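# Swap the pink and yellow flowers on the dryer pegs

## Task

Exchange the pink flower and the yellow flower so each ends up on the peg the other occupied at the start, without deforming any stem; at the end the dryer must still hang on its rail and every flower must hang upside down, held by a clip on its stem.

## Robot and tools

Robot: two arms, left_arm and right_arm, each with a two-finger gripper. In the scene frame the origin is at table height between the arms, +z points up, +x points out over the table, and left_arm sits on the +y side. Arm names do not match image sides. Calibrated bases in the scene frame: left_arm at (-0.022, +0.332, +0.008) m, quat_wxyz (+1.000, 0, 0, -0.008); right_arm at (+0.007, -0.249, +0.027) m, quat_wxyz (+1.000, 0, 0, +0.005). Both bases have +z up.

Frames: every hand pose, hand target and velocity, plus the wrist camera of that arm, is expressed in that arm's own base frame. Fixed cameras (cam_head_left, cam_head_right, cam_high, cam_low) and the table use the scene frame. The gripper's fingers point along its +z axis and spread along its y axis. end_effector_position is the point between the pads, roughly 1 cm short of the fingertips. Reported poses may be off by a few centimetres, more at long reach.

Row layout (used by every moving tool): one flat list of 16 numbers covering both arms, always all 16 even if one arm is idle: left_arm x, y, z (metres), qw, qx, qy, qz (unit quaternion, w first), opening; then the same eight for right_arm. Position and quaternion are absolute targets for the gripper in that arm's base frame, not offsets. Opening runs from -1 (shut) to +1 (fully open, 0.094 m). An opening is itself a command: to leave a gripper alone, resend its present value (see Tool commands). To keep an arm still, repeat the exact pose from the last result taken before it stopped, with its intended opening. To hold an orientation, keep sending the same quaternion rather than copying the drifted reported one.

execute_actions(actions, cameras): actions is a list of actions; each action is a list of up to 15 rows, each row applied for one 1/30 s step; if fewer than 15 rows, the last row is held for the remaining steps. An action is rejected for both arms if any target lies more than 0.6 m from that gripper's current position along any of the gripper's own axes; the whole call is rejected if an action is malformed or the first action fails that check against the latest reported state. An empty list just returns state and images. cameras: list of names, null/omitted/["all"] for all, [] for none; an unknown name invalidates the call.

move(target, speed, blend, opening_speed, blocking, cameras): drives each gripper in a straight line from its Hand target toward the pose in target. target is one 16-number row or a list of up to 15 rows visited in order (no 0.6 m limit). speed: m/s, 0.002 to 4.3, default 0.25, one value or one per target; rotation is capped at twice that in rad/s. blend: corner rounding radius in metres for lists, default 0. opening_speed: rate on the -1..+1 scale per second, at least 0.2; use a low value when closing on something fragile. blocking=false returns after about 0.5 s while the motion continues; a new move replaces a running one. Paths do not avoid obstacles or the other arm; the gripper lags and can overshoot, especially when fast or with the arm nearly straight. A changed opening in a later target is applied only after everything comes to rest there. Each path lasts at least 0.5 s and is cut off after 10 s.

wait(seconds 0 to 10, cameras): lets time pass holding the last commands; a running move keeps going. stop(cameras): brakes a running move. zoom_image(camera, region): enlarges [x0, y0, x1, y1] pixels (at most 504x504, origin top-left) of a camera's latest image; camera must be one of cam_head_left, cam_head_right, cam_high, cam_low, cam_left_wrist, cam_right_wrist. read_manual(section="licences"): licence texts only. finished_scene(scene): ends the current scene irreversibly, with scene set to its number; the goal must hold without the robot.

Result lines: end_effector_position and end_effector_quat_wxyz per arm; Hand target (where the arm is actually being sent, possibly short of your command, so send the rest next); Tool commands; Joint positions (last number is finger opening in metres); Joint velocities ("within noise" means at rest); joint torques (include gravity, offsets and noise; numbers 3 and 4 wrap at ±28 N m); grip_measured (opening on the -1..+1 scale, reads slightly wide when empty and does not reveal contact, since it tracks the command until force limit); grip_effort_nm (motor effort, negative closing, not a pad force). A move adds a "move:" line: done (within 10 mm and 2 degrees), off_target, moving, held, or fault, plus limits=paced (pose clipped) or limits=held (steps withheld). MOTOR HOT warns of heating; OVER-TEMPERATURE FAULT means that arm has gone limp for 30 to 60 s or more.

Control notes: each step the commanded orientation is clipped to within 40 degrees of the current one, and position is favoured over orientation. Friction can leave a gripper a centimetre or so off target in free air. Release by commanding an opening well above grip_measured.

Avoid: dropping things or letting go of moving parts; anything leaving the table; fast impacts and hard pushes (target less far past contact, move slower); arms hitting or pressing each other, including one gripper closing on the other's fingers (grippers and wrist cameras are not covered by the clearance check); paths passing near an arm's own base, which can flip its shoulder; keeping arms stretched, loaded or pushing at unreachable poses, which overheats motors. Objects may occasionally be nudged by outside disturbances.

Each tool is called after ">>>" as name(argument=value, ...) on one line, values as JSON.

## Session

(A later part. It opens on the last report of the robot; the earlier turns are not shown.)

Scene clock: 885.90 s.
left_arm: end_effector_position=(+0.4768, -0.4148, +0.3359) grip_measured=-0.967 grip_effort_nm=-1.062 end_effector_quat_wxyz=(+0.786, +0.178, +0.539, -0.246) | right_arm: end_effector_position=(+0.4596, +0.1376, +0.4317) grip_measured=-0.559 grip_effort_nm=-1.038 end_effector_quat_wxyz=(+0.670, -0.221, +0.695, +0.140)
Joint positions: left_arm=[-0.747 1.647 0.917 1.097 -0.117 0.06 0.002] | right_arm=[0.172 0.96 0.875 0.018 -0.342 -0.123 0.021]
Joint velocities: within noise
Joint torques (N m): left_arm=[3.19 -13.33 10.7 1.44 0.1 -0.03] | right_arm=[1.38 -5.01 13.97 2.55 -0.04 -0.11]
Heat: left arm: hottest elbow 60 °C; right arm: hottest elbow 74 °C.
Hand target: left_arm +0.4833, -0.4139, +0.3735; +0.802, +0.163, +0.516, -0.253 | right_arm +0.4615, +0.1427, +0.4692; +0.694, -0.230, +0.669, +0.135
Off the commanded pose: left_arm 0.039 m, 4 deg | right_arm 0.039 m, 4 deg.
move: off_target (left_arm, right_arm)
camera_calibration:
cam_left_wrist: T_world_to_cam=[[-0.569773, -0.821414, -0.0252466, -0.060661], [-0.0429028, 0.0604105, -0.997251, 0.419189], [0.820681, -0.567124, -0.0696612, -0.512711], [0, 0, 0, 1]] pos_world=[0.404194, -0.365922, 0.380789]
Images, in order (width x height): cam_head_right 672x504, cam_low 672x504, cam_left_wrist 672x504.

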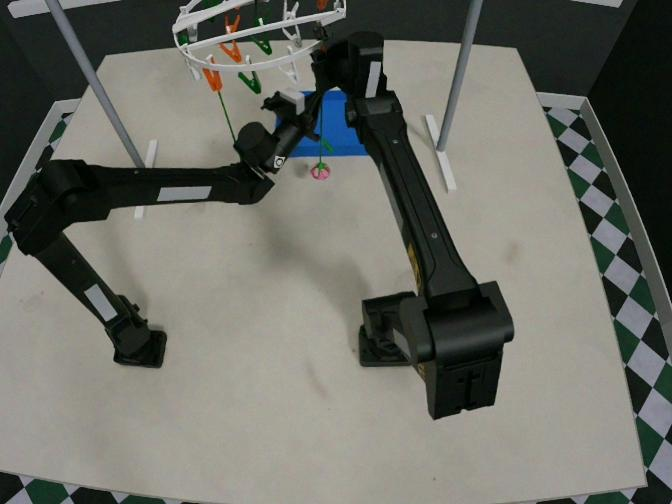

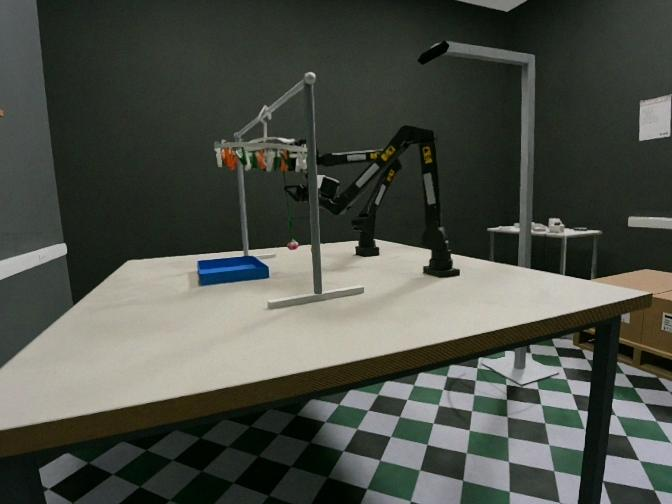

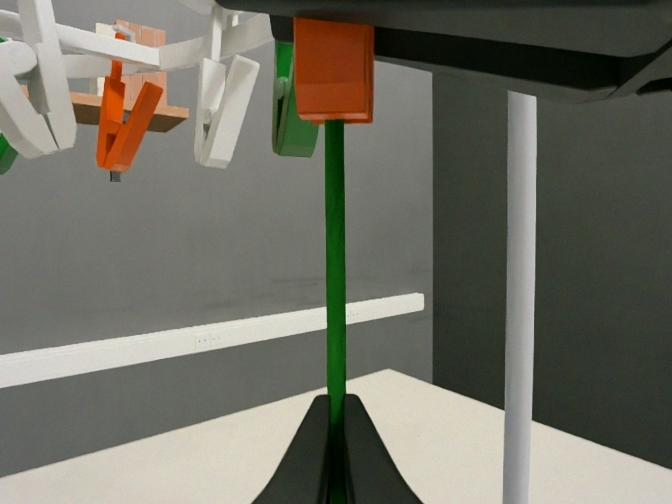

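>>> move(target=[0.4860,-0.4160,0.383,0.8021,0.1627,0.5160,-0.2529,-0.97,0.464,0.1435,0.470,0.6941,-0.2302,0.6685,0.1349,-0.8], speed=0.03, cameras=["cam_left_wrist","cam_low","cam_head_right","cam_right_wrist"])

>>> zoom_image(camera="cam_left_wrist", region=[265, 80, 405, 220])

>>> zoom_image(camera="cam_low", region=[274, 155, 324, 195])

Scene clock: 893.60 s.
left_arm: end_effector_position=(+0.4774, -0.4154, +0.3393) grip_measured=-0.967 grip_effort_nm=-1.067 end_effector_quat_wxyz=(+0.783, +0.179, +0.542, -0.245) | right_arm: end_effector_position=(+0.4597, +0.1374, +0.4318) grip_measured=-0.559 grip_effort_nm=-1.033 end_effector_quat_wxyz=(+0.670, -0.220, +0.695, +0.139)
Joint positions: left_arm=[-0.747 1.636 0.922 1.071 -0.117 0.06 0.002] | right_arm=[0.172 0.96 0.875 0.019 -0.34 -0.125 0.021]
Joint velocities: within noise
Joint torques (N m): left_arm=[3.19 -13.51 11.11 1.47 0.11 -0.03] | right_arm=[1.38 -4.95 13.94 2.48 -0.1 -0.09]
Heat: left arm: hottest elbow 58 °C; right arm: hottest elbow 74 °C.
Hand target: left_arm +0.4836, -0.4139, +0.3826; +0.802, +0.163, +0.516, -0.253 | right_arm +0.4615, +0.1428, +0.4691; +0.694, -0.230, +0.669, +0.135
Off the commanded pose: left_arm 0.045 m, 4 deg | right_arm 0.039 m, 4 deg.
move: off_target (left_arm, right_arm)
camera_calibration:
cam_left_wrist: T_world_to_cam=[[-0.569998, -0.821216, -0.0265878, -0.0600997], [-0.0501765, 0.0670894, -0.996484, 0.428588], [0.820112, -0.56666, -0.0794466, -0.509491], [0, 0, 0, 1]] pos_world=[0.405089, -0.366817, 0.385006]
cam_right_wrist: T_world_to_cam=[[0.498067, -0.860052, 0.110638, -0.159722], [-0.359586, -0.320954, -0.876177, 0.628855], [0.789067, 0.396611, -0.469119, -0.127768], [0, 0, 0, 1]] pos_world=[0.406498, 0.115138, 0.508721]
Images, in order (width x height): cam_head_right 672x504, cam_low 672x504, cam_left_wrist 672x504, cam_right_wrist 672x504.

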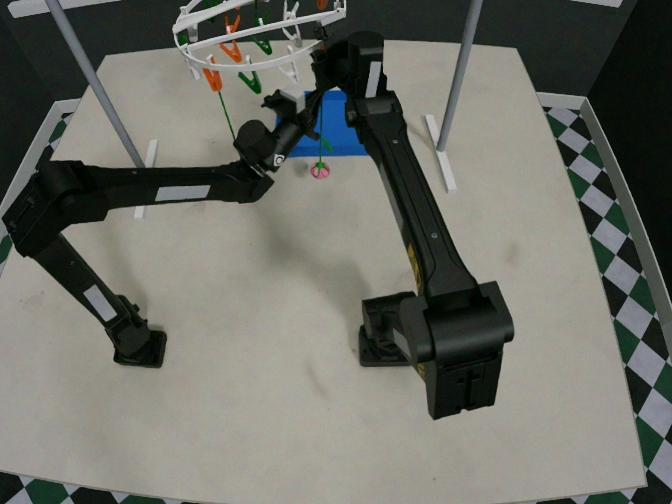

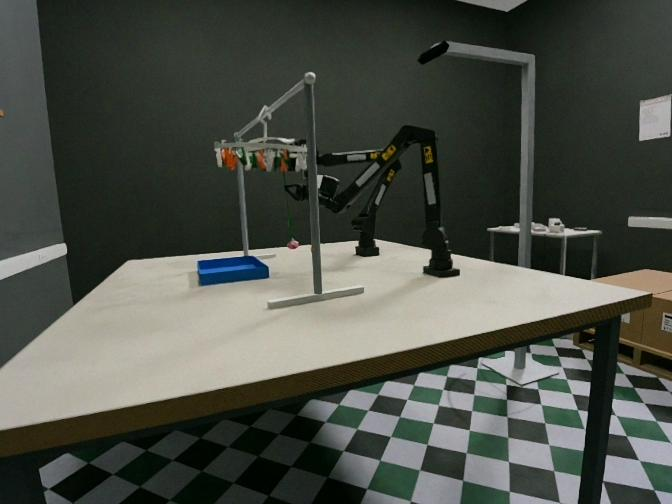

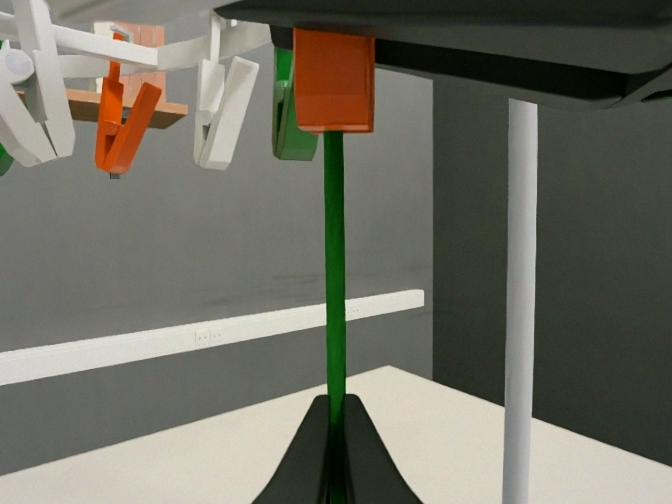

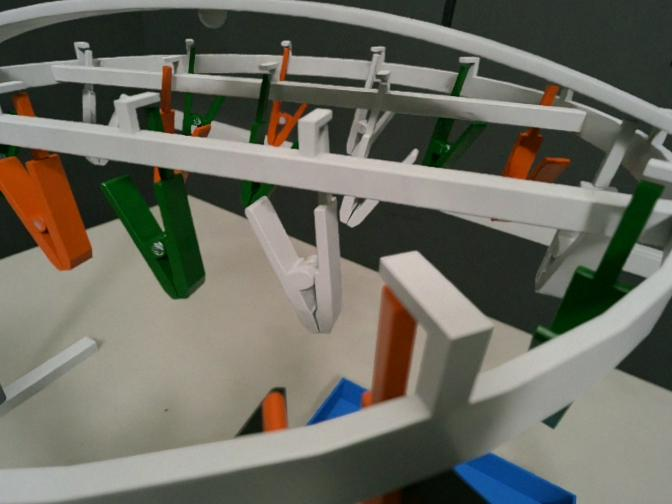

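Scaled by 3.600 from the camera's 672x504 image, which has a finer 960x720 frame.

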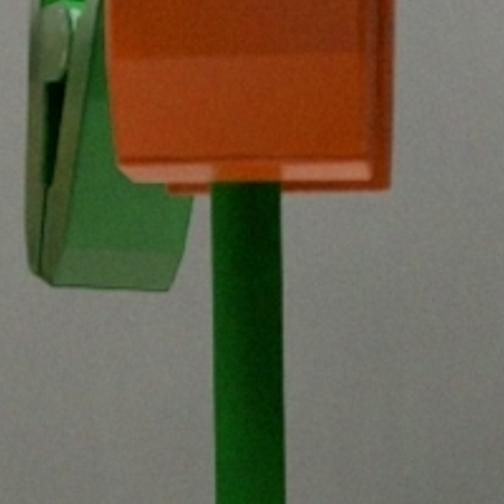

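Scaled by 10.080 from the camera's 672x504 image, which has a finer 960x720 frame.

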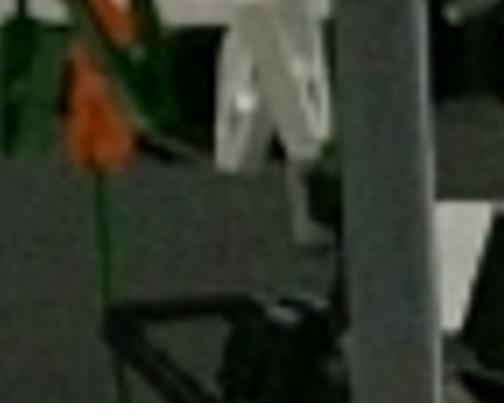

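>>> move(target=[0.4838,-0.4140,0.391,0.8021,0.1627,0.5160,-0.2529,-0.97,0.464,0.1435,0.470,0.6941,-0.2302,0.6685,0.1349,-0.8], speed=0.03, cameras=["cam_left_wrist","cam_low"])

>>> zoom_image(camera="cam_left_wrist", region=[265, 80, 405, 220])

>>> zoom_image(camera="cam_low", region=[274, 145, 324, 255])

Scene clock: 899.57 s.
left_arm: end_effector_position=(+0.4761, -0.4142, +0.3483) grip_measured=-0.967 grip_effort_nm=-1.067 end_effector_quat_wxyz=(+0.784, +0.179, +0.542, -0.245) | right_arm: end_effector_position=(+0.4597, +0.1373, +0.4319) grip_measured=-0.559 grip_effort_nm=-1.028 end_effector_quat_wxyz=(+0.671, -0.221, +0.694, +0.139)
Joint positions: left_arm=[-0.747 1.617 0.926 1.05 -0.117 0.06 0.002] | right_arm=[0.172 0.96 0.875 0.019 -0.34 -0.125 0.021]
Joint velocities: within noise
Joint torques (N m): left_arm=[3.19 -13.39 11.08 1.52 0.11 -0.03] | right_arm=[1.38 -5.19 13.94 2.48 -0.11 -0.1]
Heat: left arm: hottest elbow 58 °C; right arm: hottest elbow 74 °C.
Hand target: left_arm +0.4816, -0.4121, +0.3906; +0.802, +0.163, +0.516, -0.253 | right_arm +0.4616, +0.1427, +0.4691; +0.694, -0.230, +0.669, +0.135
Off the commanded pose: left_arm 0.043 m, 4 deg | right_arm 0.039 m, 4 deg.
move: off_target (left_arm, right_arm)
camera_calibration:
cam_left_wrist: T_world_to_cam=[[-0.56996, -0.82125, -0.0263255, -0.0597278], [-0.0485213, 0.0656229, -0.996664, 0.436062], [0.820238, -0.566782, -0.0772506, -0.507869], [0, 0, 0, 1]] pos_world=[0.40369, -0.365518, 0.393802]
Images, in order (width x height): cam_low 672x504, cam_left_wrist 672x504.

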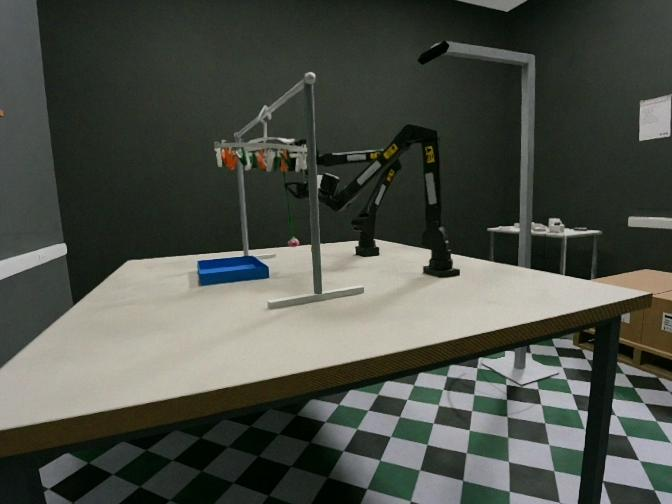

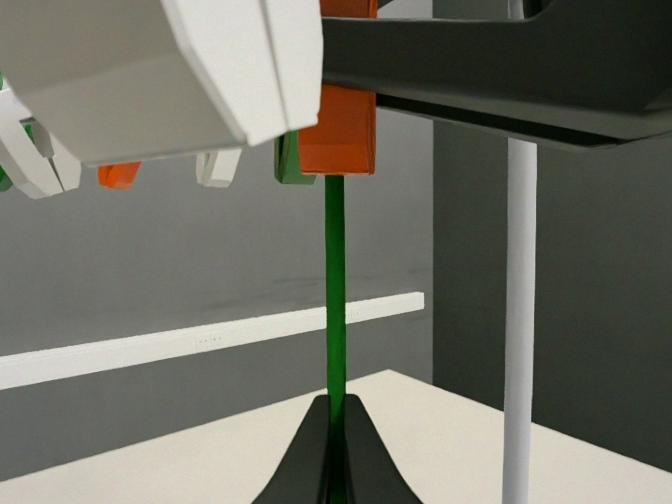

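Scaled by 3.600 from the camera's 672x504 image, which has a finer 960x720 frame.

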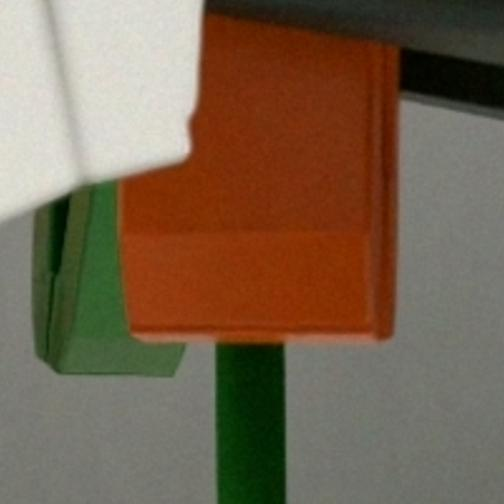

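Scaled by 4.582 from the camera's 672x504 image, which has a finer 960x720 frame.

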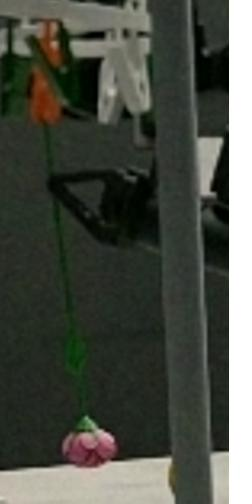

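>>> move(target=[0.4838,-0.4140,0.391,0.8021,0.1627,0.5160,-0.2529,-0.97,0.464,0.1435,0.470,0.6941,-0.2302,0.6685,0.1349,0.1], opening_speed=0.35, cameras=["cam_left_wrist","cam_low","cam_right_wrist"])

>>> zoom_image(camera="cam_left_wrist", region=[265, 80, 405, 220])

Scene clock: 906.43 s.
left_arm: end_effector_position=(+0.4762, -0.4143, +0.3531) grip_measured=-0.967 grip_effort_nm=-1.057 end_effector_quat_wxyz=(+0.786, +0.178, +0.539, -0.246) | right_arm: end_effector_position=(+0.4597, +0.1374, +0.4320) grip_measured=+0.098 grip_effort_nm=0.066 end_effector_quat_wxyz=(+0.671, -0.221, +0.694, +0.139)
Joint positions: left_arm=[-0.747 1.613 0.931 1.049 -0.117 0.06 0.002] | right_arm=[0.172 0.96 0.875 0.02 -0.34 -0.125 0.052]
Joint velocities: within noise
Joint torques (N m): left_arm=[3.19 -13.04 10.84 1.54 0.11 -0.02] | right_arm=[1.2 -4.95 13.97 2.47 -0.1 -0.1]
Heat: left arm: hottest elbow 60 °C; right arm: hottest elbow 74 °C.
Hand target: left_arm +0.4819, -0.4124, +0.3906; +0.802, +0.163, +0.516, -0.253 | right_arm +0.4615, +0.1428, +0.4692; +0.694, -0.230, +0.668, +0.135
Off the commanded pose: left_arm 0.039 m, 4 deg | right_arm 0.039 m, 4 deg.
move: off_target (left_arm, right_arm)
camera_calibration:
cam_left_wrist: T_world_to_cam=[[-0.569773, -0.821414, -0.0252466, -0.0601579], [-0.0429028, 0.0604105, -0.997251, 0.436286], [0.820681, -0.567124, -0.0696612, -0.510737], [0, 0, 0, 1]] pos_world=[0.403594, -0.365422, 0.397989]
cam_right_wrist: T_world_to_cam=[[0.498271, -0.859796, 0.111698, -0.16026], [-0.358145, -0.321433, -0.876592, 0.628709], [0.789594, 0.396776, -0.468092, -0.12839], [0, 0, 0, 1]] pos_world=[0.406398, 0.115239, 0.508923]
Images, in order (width x height): cam_low 672x504, cam_left_wrist 672x504, cam_right_wrist 672x504.

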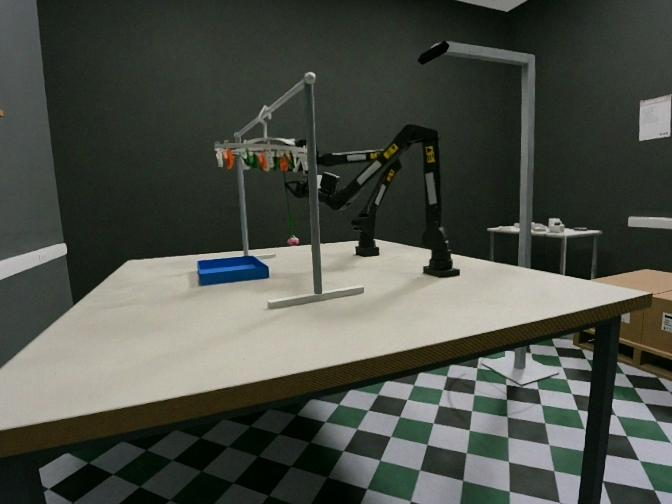

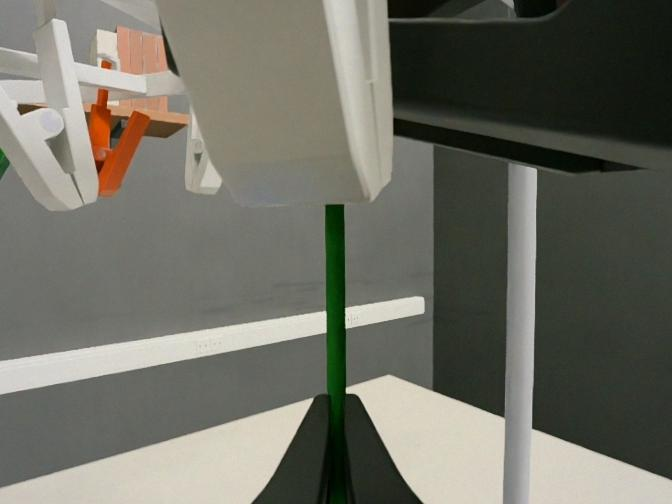

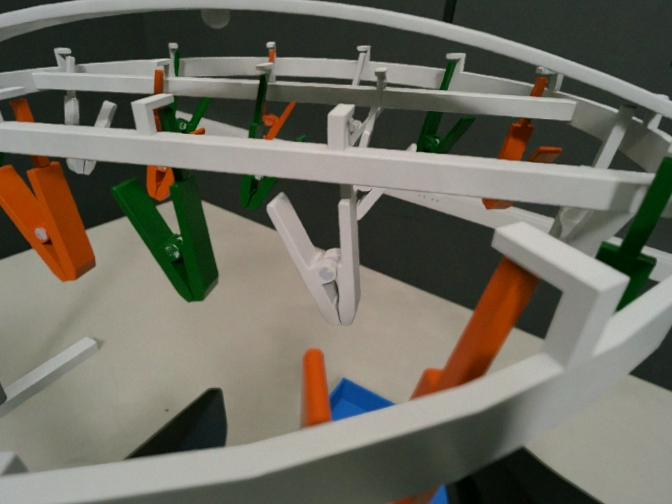

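Scaled by 3.600 from the camera's 672x504 image, which has a finer 960x720 frame.

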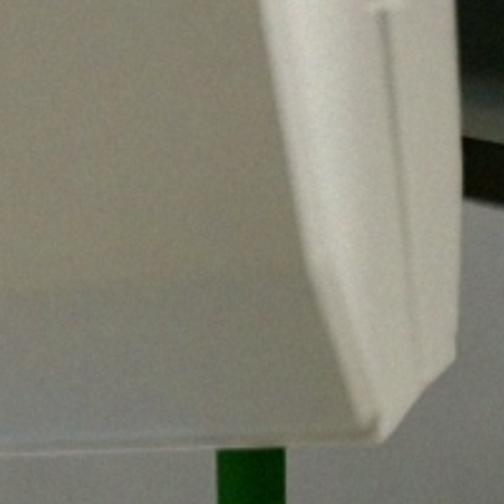

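>>> move(target=[[0.4838,-0.4140,0.391,0.8021,0.1627,0.5160,-0.2529,-0.97,0.464,0.1435,0.468,0.6941,-0.2302,0.6685,0.1349,0.25],[0.4838,-0.4140,0.391,0.8021,0.1627,0.5160,-0.2529,-0.97,0.369,0.0885,0.460,0.6941,-0.2302,0.6685,0.1349,0.25]], speed=0.07)

>>> zoom_image(camera="cam_head_left", region=[270, 20, 370, 120])

>>> zoom_image(camera="cam_low", region=[254, 125, 334, 225])

Scene clock: 915.20 s.
left_arm: end_effector_position=(+0.4754, -0.4135, +0.3633) grip_measured=-0.967 grip_effort_nm=-1.067 end_effector_quat_wxyz=(+0.791, +0.174, +0.532, -0.248) | right_arm: end_effector_position=(+0.3687, +0.0919, +0.4704) grip_measured=+0.249 grip_effort_nm=0.071 end_effector_quat_wxyz=(+0.700, -0.229, +0.662, +0.140)
Joint positions: left_arm=[-0.747 1.603 0.939 1.049 -0.117 0.06 0.002] | right_arm=[0.024 0.671 0.793 -0.101 -0.507 -0.126 0.059]
Joint velocities: within noise
Joint torques (N m): left_arm=[3.19 -12.1 10.52 1.48 0.11 -0.03] | right_arm=[-0.26 -0.62 8.29 1.63 -0.07 -0.08]
Heat: left arm: hottest elbow 62 °C; right arm: hottest elbow 74 °C.
Hand target: left_arm +0.4826, -0.4129, +0.3906; +0.802, +0.163, +0.516, -0.253 | right_arm +0.3691, +0.0886, +0.4602; +0.694, -0.230, +0.669, +0.135
Off the commanded pose: left_arm 0.029 m, 3 deg | right_arm 0.011 m, 1 deg.
move: off_target (left_arm, right_arm)
camera_calibration:
cam_left_wrist: T_world_to_cam=[[-0.569429, -0.821728, -0.0226823, -0.0609662], [-0.0298383, 0.0482357, -0.99839, 0.43557], [0.821499, -0.567836, -0.0519857, -0.516035], [0, 0, 0, 1]] pos_world=[0.402203, -0.364131, 0.40666]
cam_right_wrist: T_world_to_cam=[[0.504191, -0.851448, 0.144318, -0.176653], [-0.276116, -0.317279, -0.907245, 0.598907], [0.818261, 0.417577, -0.395068, -0.0674132], [0, 0, 0, 1]] pos_world=[0.309596, 0.0677602, 0.542217]

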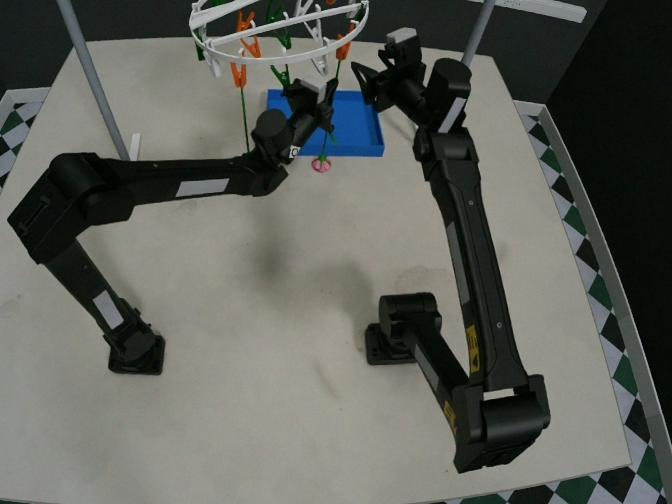

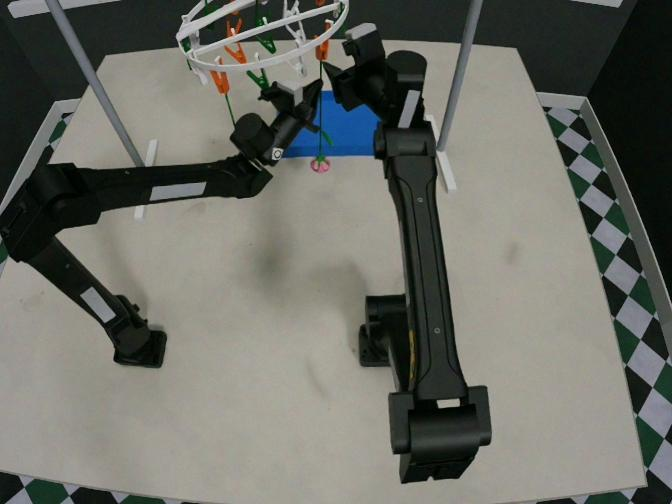

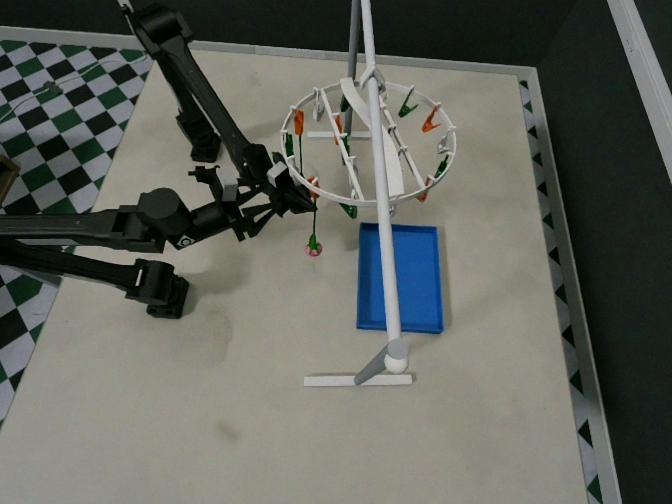

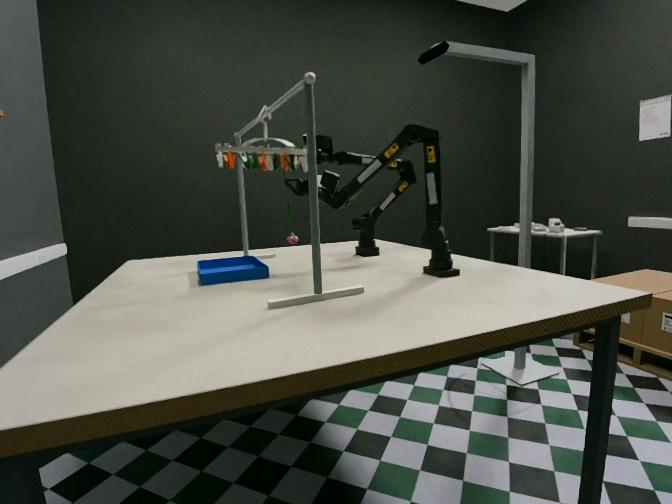

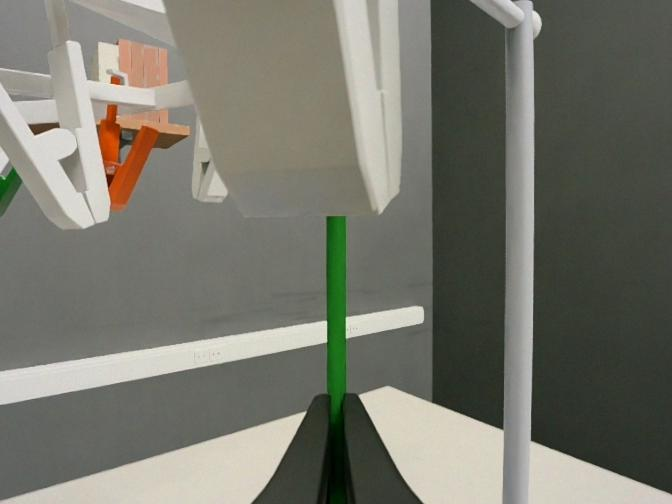

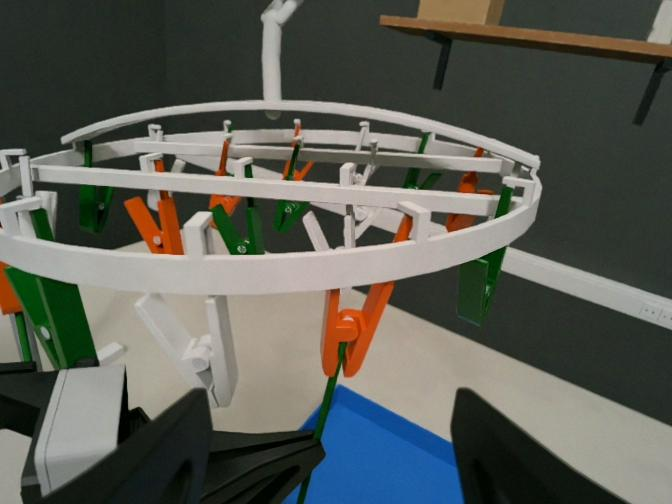

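Scaled by 5.040 from the camera's 672x504 image, which has a finer 960x720 frame.

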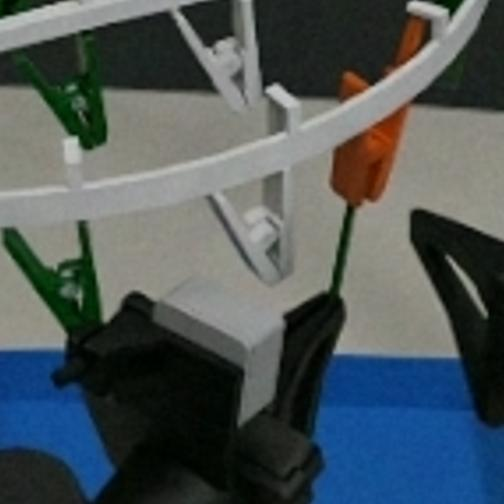

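Scaled by 5.040 from the camera's 672x504 image, which has a finer 960x720 frame.

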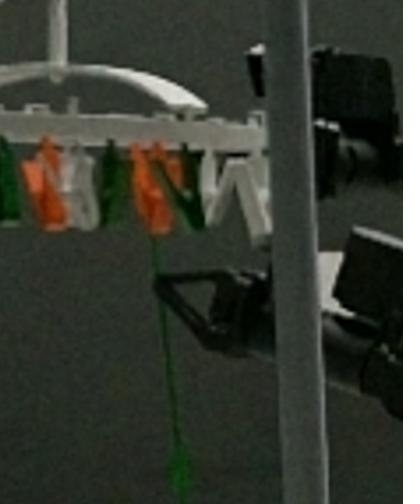

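>>> move(target=[0.4838,-0.4140,0.345,0.8021,0.1627,0.5160,-0.2529,-0.97,0.36,0.0835,0.460,0.6941,-0.2302,0.6685,0.1349,0.25], speed=0.03, cameras=["cam_left_wrist","cam_right_wrist","cam_low"])

Scene clock: 921.60 s.
left_arm: end_effector_position=(+0.4785, -0.4164, +0.3484) grip_measured=-0.967 grip_effort_nm=-1.067 end_effector_quat_wxyz=(+0.800, +0.168, +0.518, -0.252) | right_arm: end_effector_position=(+0.3608, +0.0871, +0.4682) grip_measured=+0.249 grip_effort_nm=0.071 end_effector_quat_wxyz=(+0.698, -0.230, +0.664, +0.141)
Joint positions: left_arm=[-0.747 1.664 0.939 1.147 -0.117 0.06 0.002] | right_arm=[0.001 0.646 0.782 -0.121 -0.531 -0.126 0.059]
Joint velocities: within noise
Joint torques (N m): left_arm=[3.6 -10.81 7.24 2.59 0.1 -0.03] | right_arm=[-0.21 -0.56 8.47 1.61 -0.09 -0.08]
Heat: left arm: hottest elbow 60 °C; right arm: hottest elbow 70 °C.
Hand target: left_arm +0.4837, -0.4139, +0.3450; +0.802, +0.163, +0.516, -0.253 | right_arm +0.3601, +0.0837, +0.4600; +0.694, -0.230, +0.669, +0.135
Off the commanded pose: left_arm 0.007 m, 1 deg | right_arm 0.009 m, 1 deg.
move: done
camera_calibration:
cam_left_wrist: T_world_to_cam=[[-0.568901, -0.822221, -0.0174524, -0.0641497], [-0.00243075, 0.0229022, -0.999735, 0.397659], [0.822402, -0.568708, -0.0150277, -0.534717], [0, 0, 0, 1]] pos_world=[0.404224, -0.36595, 0.388399]
cam_right_wrist: T_world_to_cam=[[0.505491, -0.85102, 0.142281, -0.175966], [-0.28029, -0.317917, -0.905741, 0.594136], [0.816037, 0.417964, -0.399236, -0.0570047], [0, 0, 0, 1]] pos_world=[0.301998, 0.0629612, 0.540412]
Images, in order (width x height): cam_low 672x504, cam_left_wrist 672x504, cam_right_wrist 672x504.

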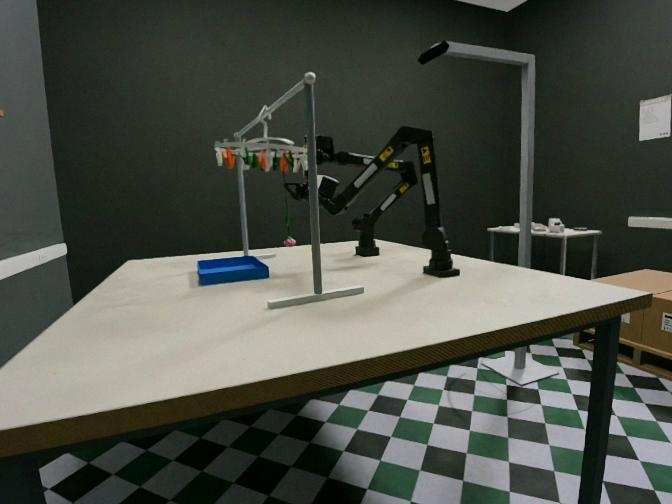

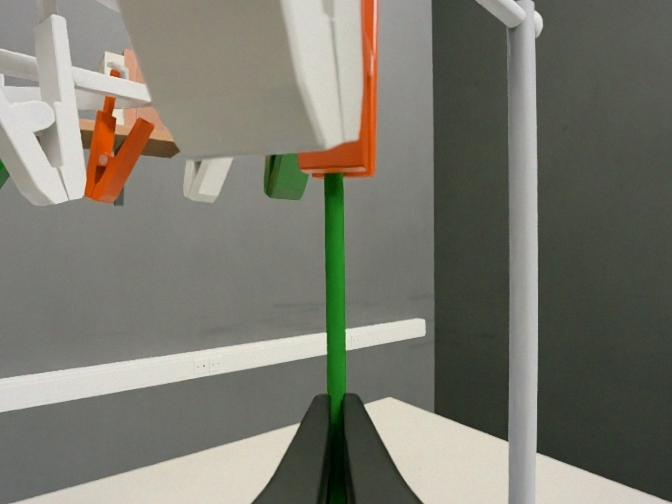

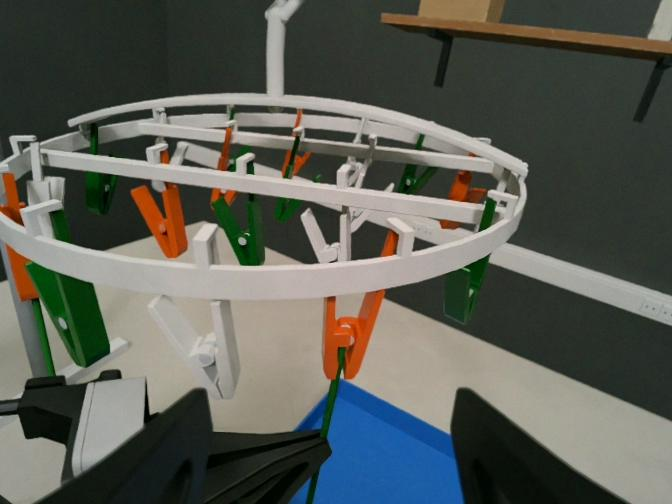

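>>> move(target=[0.4830,-0.4140,0.315,0.8021,0.1627,0.5160,-0.2529,-0.97,0.36,0.0835,0.460,0.6941,-0.2302,0.6685,0.1349,0.25], speed=0.03, cameras=["cam_left_wrist","cam_right_wrist","cam_low"])

Scene clock: 924.80 s.
left_arm: end_effector_position=(+0.4787, -0.4163, +0.3226) grip_measured=-0.967 grip_effort_nm=-1.062 end_effector_quat_wxyz=(+0.802, +0.166, +0.515, -0.253) | right_arm: end_effector_position=(+0.3609, +0.0869, +0.4681) grip_measured=+0.249 grip_effort_nm=0.071 end_effector_quat_wxyz=(+0.698, -0.229, +0.664, +0.141)
Joint positions: left_arm=[-0.747 1.721 0.92 1.233 -0.117 0.06 0.002] | right_arm=[0.001 0.646 0.782 -0.121 -0.531 -0.126 0.059]
Joint velocities: within noise
Joint torques (N m): left_arm=[3.02 -10.93 6.49 2.52 0.06 -0.02] | right_arm=[-0.21 -0.38 8.44 1.65 -0.07 -0.09]
Heat: left arm: hottest elbow 60 °C; right arm: hottest elbow 69 °C.
Hand target: left_arm +0.4829, -0.4140, +0.3151; +0.802, +0.163, +0.516, -0.253 | right_arm +0.3601, +0.0836, +0.4599; +0.694, -0.230, +0.669, +0.135
Off the commanded pose: left_arm 0.009 m, 0 deg | right_arm 0.009 m, 1 deg.
move: done
camera_calibration:
cam_left_wrist: T_world_to_cam=[[-0.568491, -0.822531, -0.0161641, -0.0650894], [0.00430686, 0.0166721, -0.999852, 0.366084], [0.822679, -0.568476, -0.0059354, -0.538131], [0, 0, 0, 1]] pos_world=[0.40413, -0.365556, 0.361784]
cam_right_wrist: T_world_to_cam=[[0.505241, -0.851196, 0.142119, -0.175999], [-0.280724, -0.317837, -0.905634, 0.594078], [0.816043, 0.417667, -0.399535, -0.0568642], [0, 0, 0, 1]] pos_world=[0.302098, 0.0627608, 0.540311]
Images, in order (width x height): cam_low 672x504, cam_left_wrist 672x504, cam_right_wrist 672x504.

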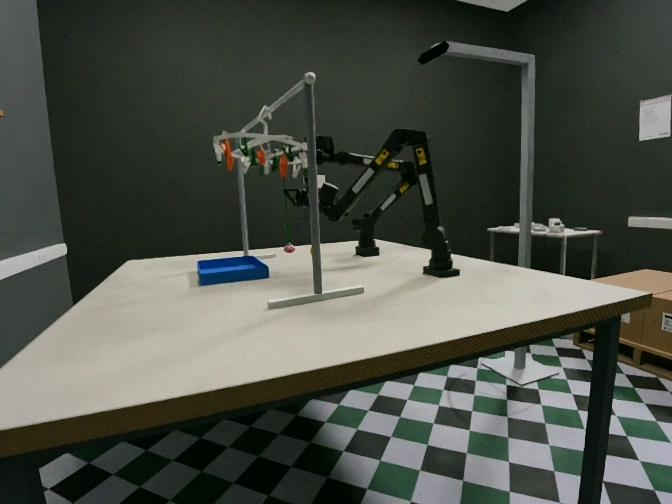

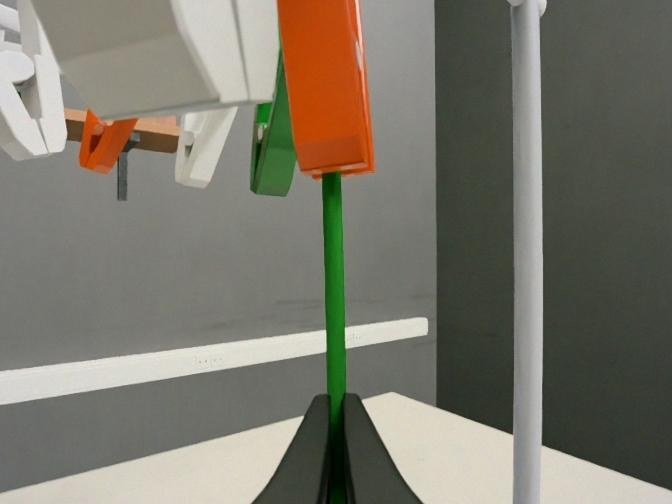

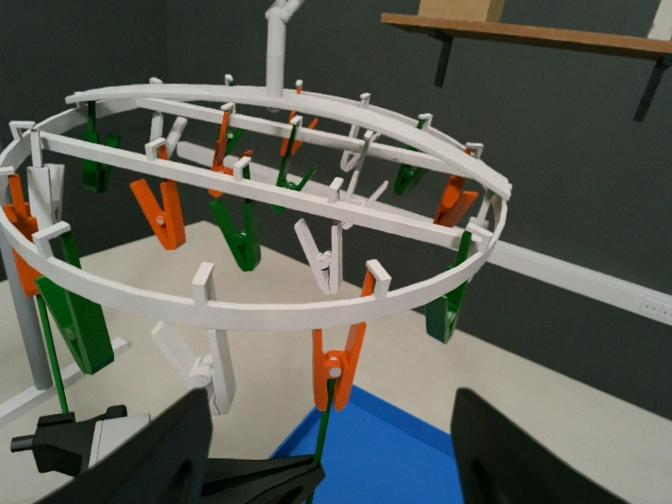

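>>> move(target=[0.4830,-0.4140,0.317,0.8021,0.1627,0.5160,-0.2529,-0.5,0.36,0.0835,0.460,0.6941,-0.2302,0.6685,0.1349,0.25], opening_speed=0.3, cameras=["cam_left_wrist","cam_right_wrist"])

Scene clock: 929.90 s.
left_arm: end_effector_position=(+0.4787, -0.4163, +0.3226) grip_measured=-0.502 grip_effort_nm=0.051 end_effector_quat_wxyz=(+0.802, +0.166, +0.515, -0.253) | right_arm: end_effector_position=(+0.3609, +0.0869, +0.4681) grip_measured=+0.249 grip_effort_nm=0.071 end_effector_quat_wxyz=(+0.698, -0.229, +0.664, +0.141)
Joint positions: left_arm=[-0.747 1.721 0.92 1.233 -0.117 0.06 0.023] | right_arm=[0.001 0.646 0.782 -0.121 -0.531 -0.126 0.059]
Joint velocities: within noise
Joint torques (N m): left_arm=[3.02 -11.22 6.56 2.28 0.06 -0.03] | right_arm=[-0.15 -0.67 8.42 1.66 -0.08 -0.09]
Heat: left arm: hottest elbow 59 °C; right arm: hottest elbow 66 °C.
Hand target: left_arm +0.4829, -0.4140, +0.3171; +0.802, +0.163, +0.516, -0.253 | right_arm +0.3601, +0.0836, +0.4599; +0.694, -0.230, +0.669, +0.135
Off the commanded pose: left_arm 0.007 m, 0 deg | right_arm 0.009 m, 1 deg.
move: done
camera_calibration:
cam_left_wrist: T_world_to_cam=[[-0.568491, -0.822531, -0.0161641, -0.0650894], [0.00430686, 0.0166721, -0.999852, 0.366084], [0.822679, -0.568476, -0.0059354, -0.538131], [0, 0, 0, 1]] pos_world=[0.40413, -0.365556, 0.361784]
cam_right_wrist: T_world_to_cam=[[0.505241, -0.851196, 0.142119, -0.175999], [-0.280724, -0.317837, -0.905634, 0.594078], [0.816043, 0.417667, -0.399535, -0.0568642], [0, 0, 0, 1]] pos_world=[0.302098, 0.0627608, 0.540311]
Images, in order (width x height): cam_left_wrist 672x504, cam_right_wrist 672x504.

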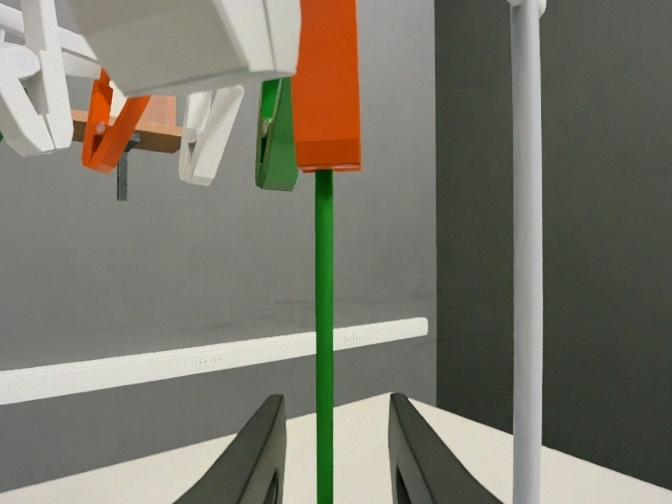

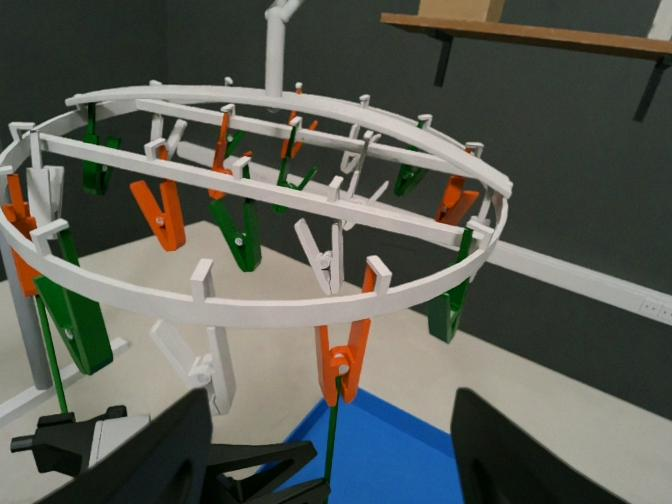

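>>> move(target=[[0.482,-0.413,0.315,0.8021,0.1627,0.5160,-0.2529,-0.2,0.36,0.0835,0.460,0.6941,-0.2302,0.6685,0.1349,0.25],[0.375,-0.338,0.262,0.8021,0.1627,0.5160,-0.2529,-0.2,0.30,0.05,0.42,0.6941,-0.2302,0.6685,0.1349,0.25]], speed=0.1)

>>> zoom_image(camera="cam_low", region=[200, 100, 380, 290])

>>> zoom_image(camera="cam_head_left", region=[170, 0, 400, 210])

Scene clock: 936.33 s.
left_arm: end_effector_position=(+0.3815, -0.3378, +0.2494) grip_measured=-0.202 grip_effort_nm=0.046 end_effector_quat_wxyz=(+0.793, +0.165, +0.531, -0.249) | right_arm: end_effector_position=(+0.3008, +0.0526, +0.4282) grip_measured=+0.249 grip_effort_nm=0.076 end_effector_quat_wxyz=(+0.697, -0.231, +0.664, +0.140)
Joint positions: left_arm=[-0.777 1.66 0.523 1.534 -0.157 0.062 0.038] | right_arm=[-0.219 0.437 0.629 -0.176 -0.751 -0.126 0.059]
Joint velocities: within noise
Joint torques (N m): left_arm=[1.79 -10.23 4.22 2.61 -0.02 0.17] | right_arm=[-0.38 2.61 8.25 1.5 -0.08 -0.09]
Heat: left arm: hottest elbow 58 °C; right arm: hottest elbow 64 °C.
Hand target: left_arm +0.3751, -0.3380, +0.2617; +0.802, +0.163, +0.516, -0.253 | right_arm +0.3001, +0.0502, +0.4200; +0.694, -0.230, +0.668, +0.135
Off the commanded pose: left_arm 0.014 m, 2 deg | right_arm 0.009 m, 1 deg.
move: off_target (left_arm)
camera_calibration:
cam_left_wrist: T_world_to_cam=[[-0.562445, -0.8268, -0.00761787, -0.0629336], [-0.0304312, 0.0299066, -0.999089, 0.309581], [0.826275, -0.561701, -0.0419813, -0.404075], [0, 0, 0, 1]] pos_world=[0.307901, -0.288261, 0.291856]
cam_right_wrist: T_world_to_cam=[[0.50519, -0.850714, 0.14515, -0.170436], [-0.280798, -0.321071, -0.90447, 0.529886], [0.816049, 0.416171, -0.401081, -0.00870506], [0, 0, 0, 1]] pos_world=[0.241998, 0.0287615, 0.500514]

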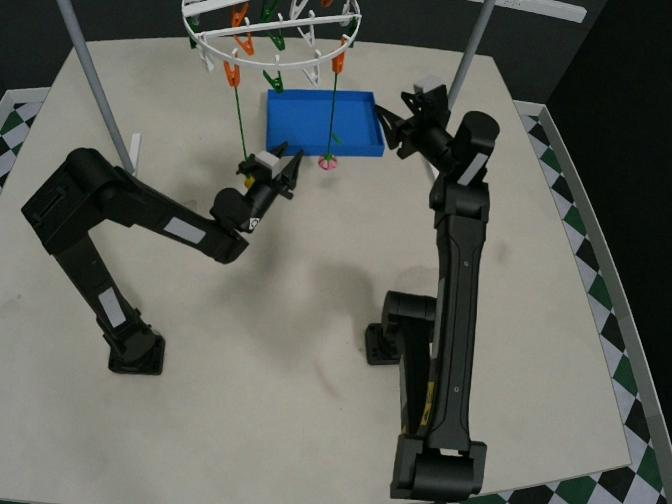

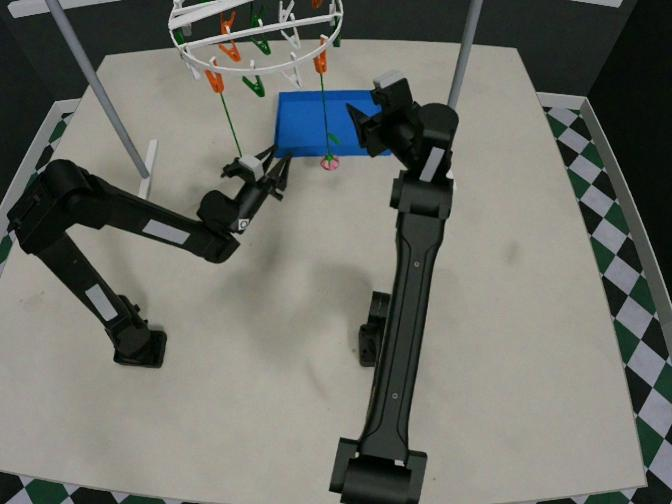

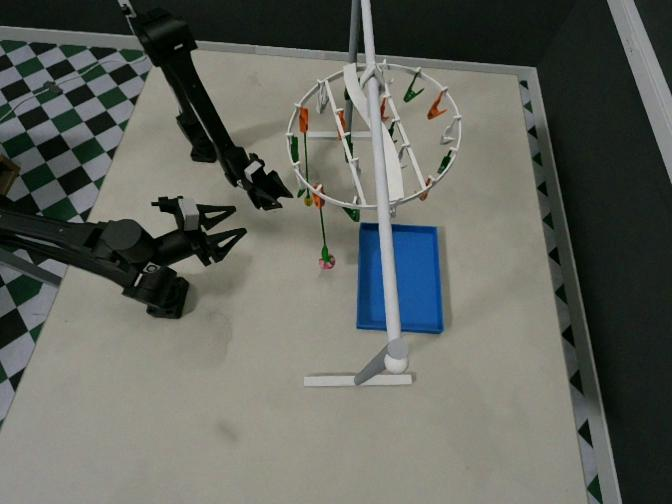

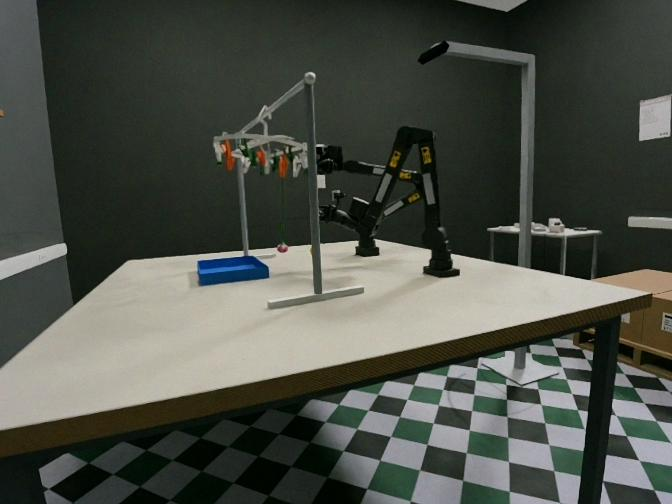

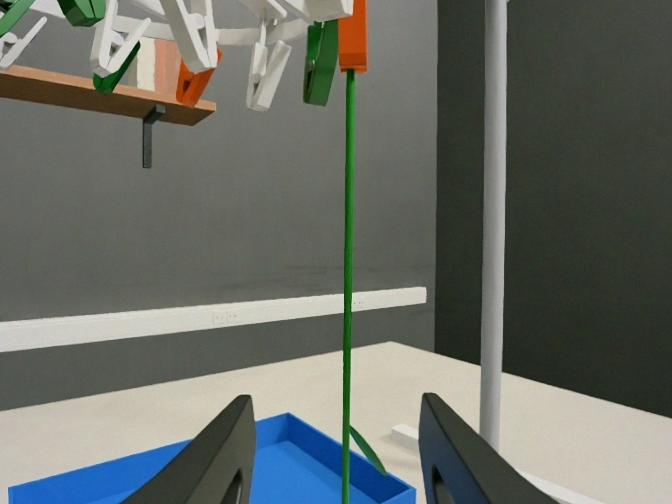

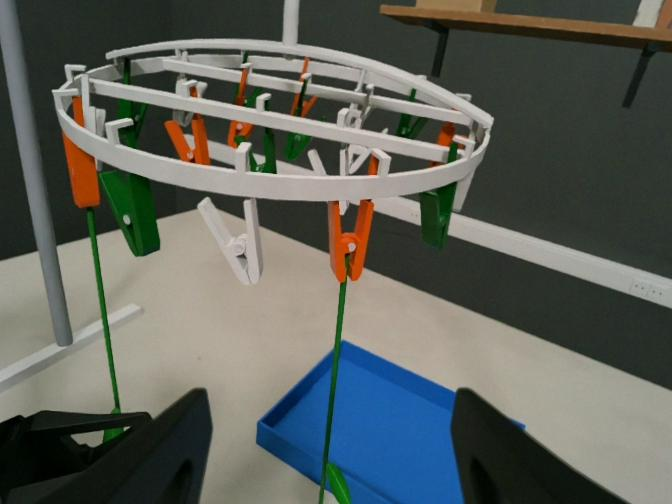

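Scaled by 2.653 from the camera's 672x504 image, which has a finer 960x720 frame.

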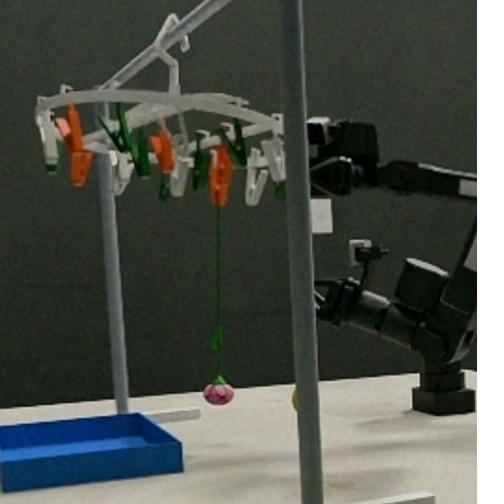

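Scaled by 2.191 from the camera's 672x504 image, which has a finer 960x720 frame.

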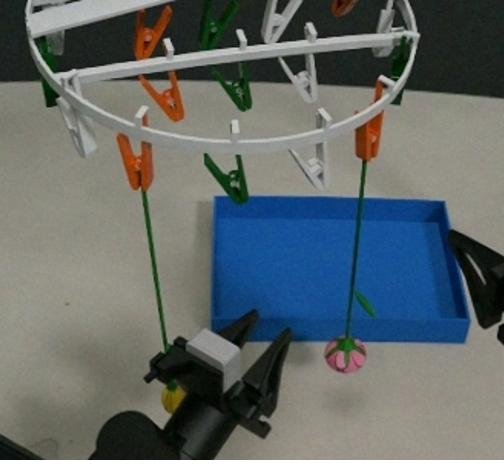

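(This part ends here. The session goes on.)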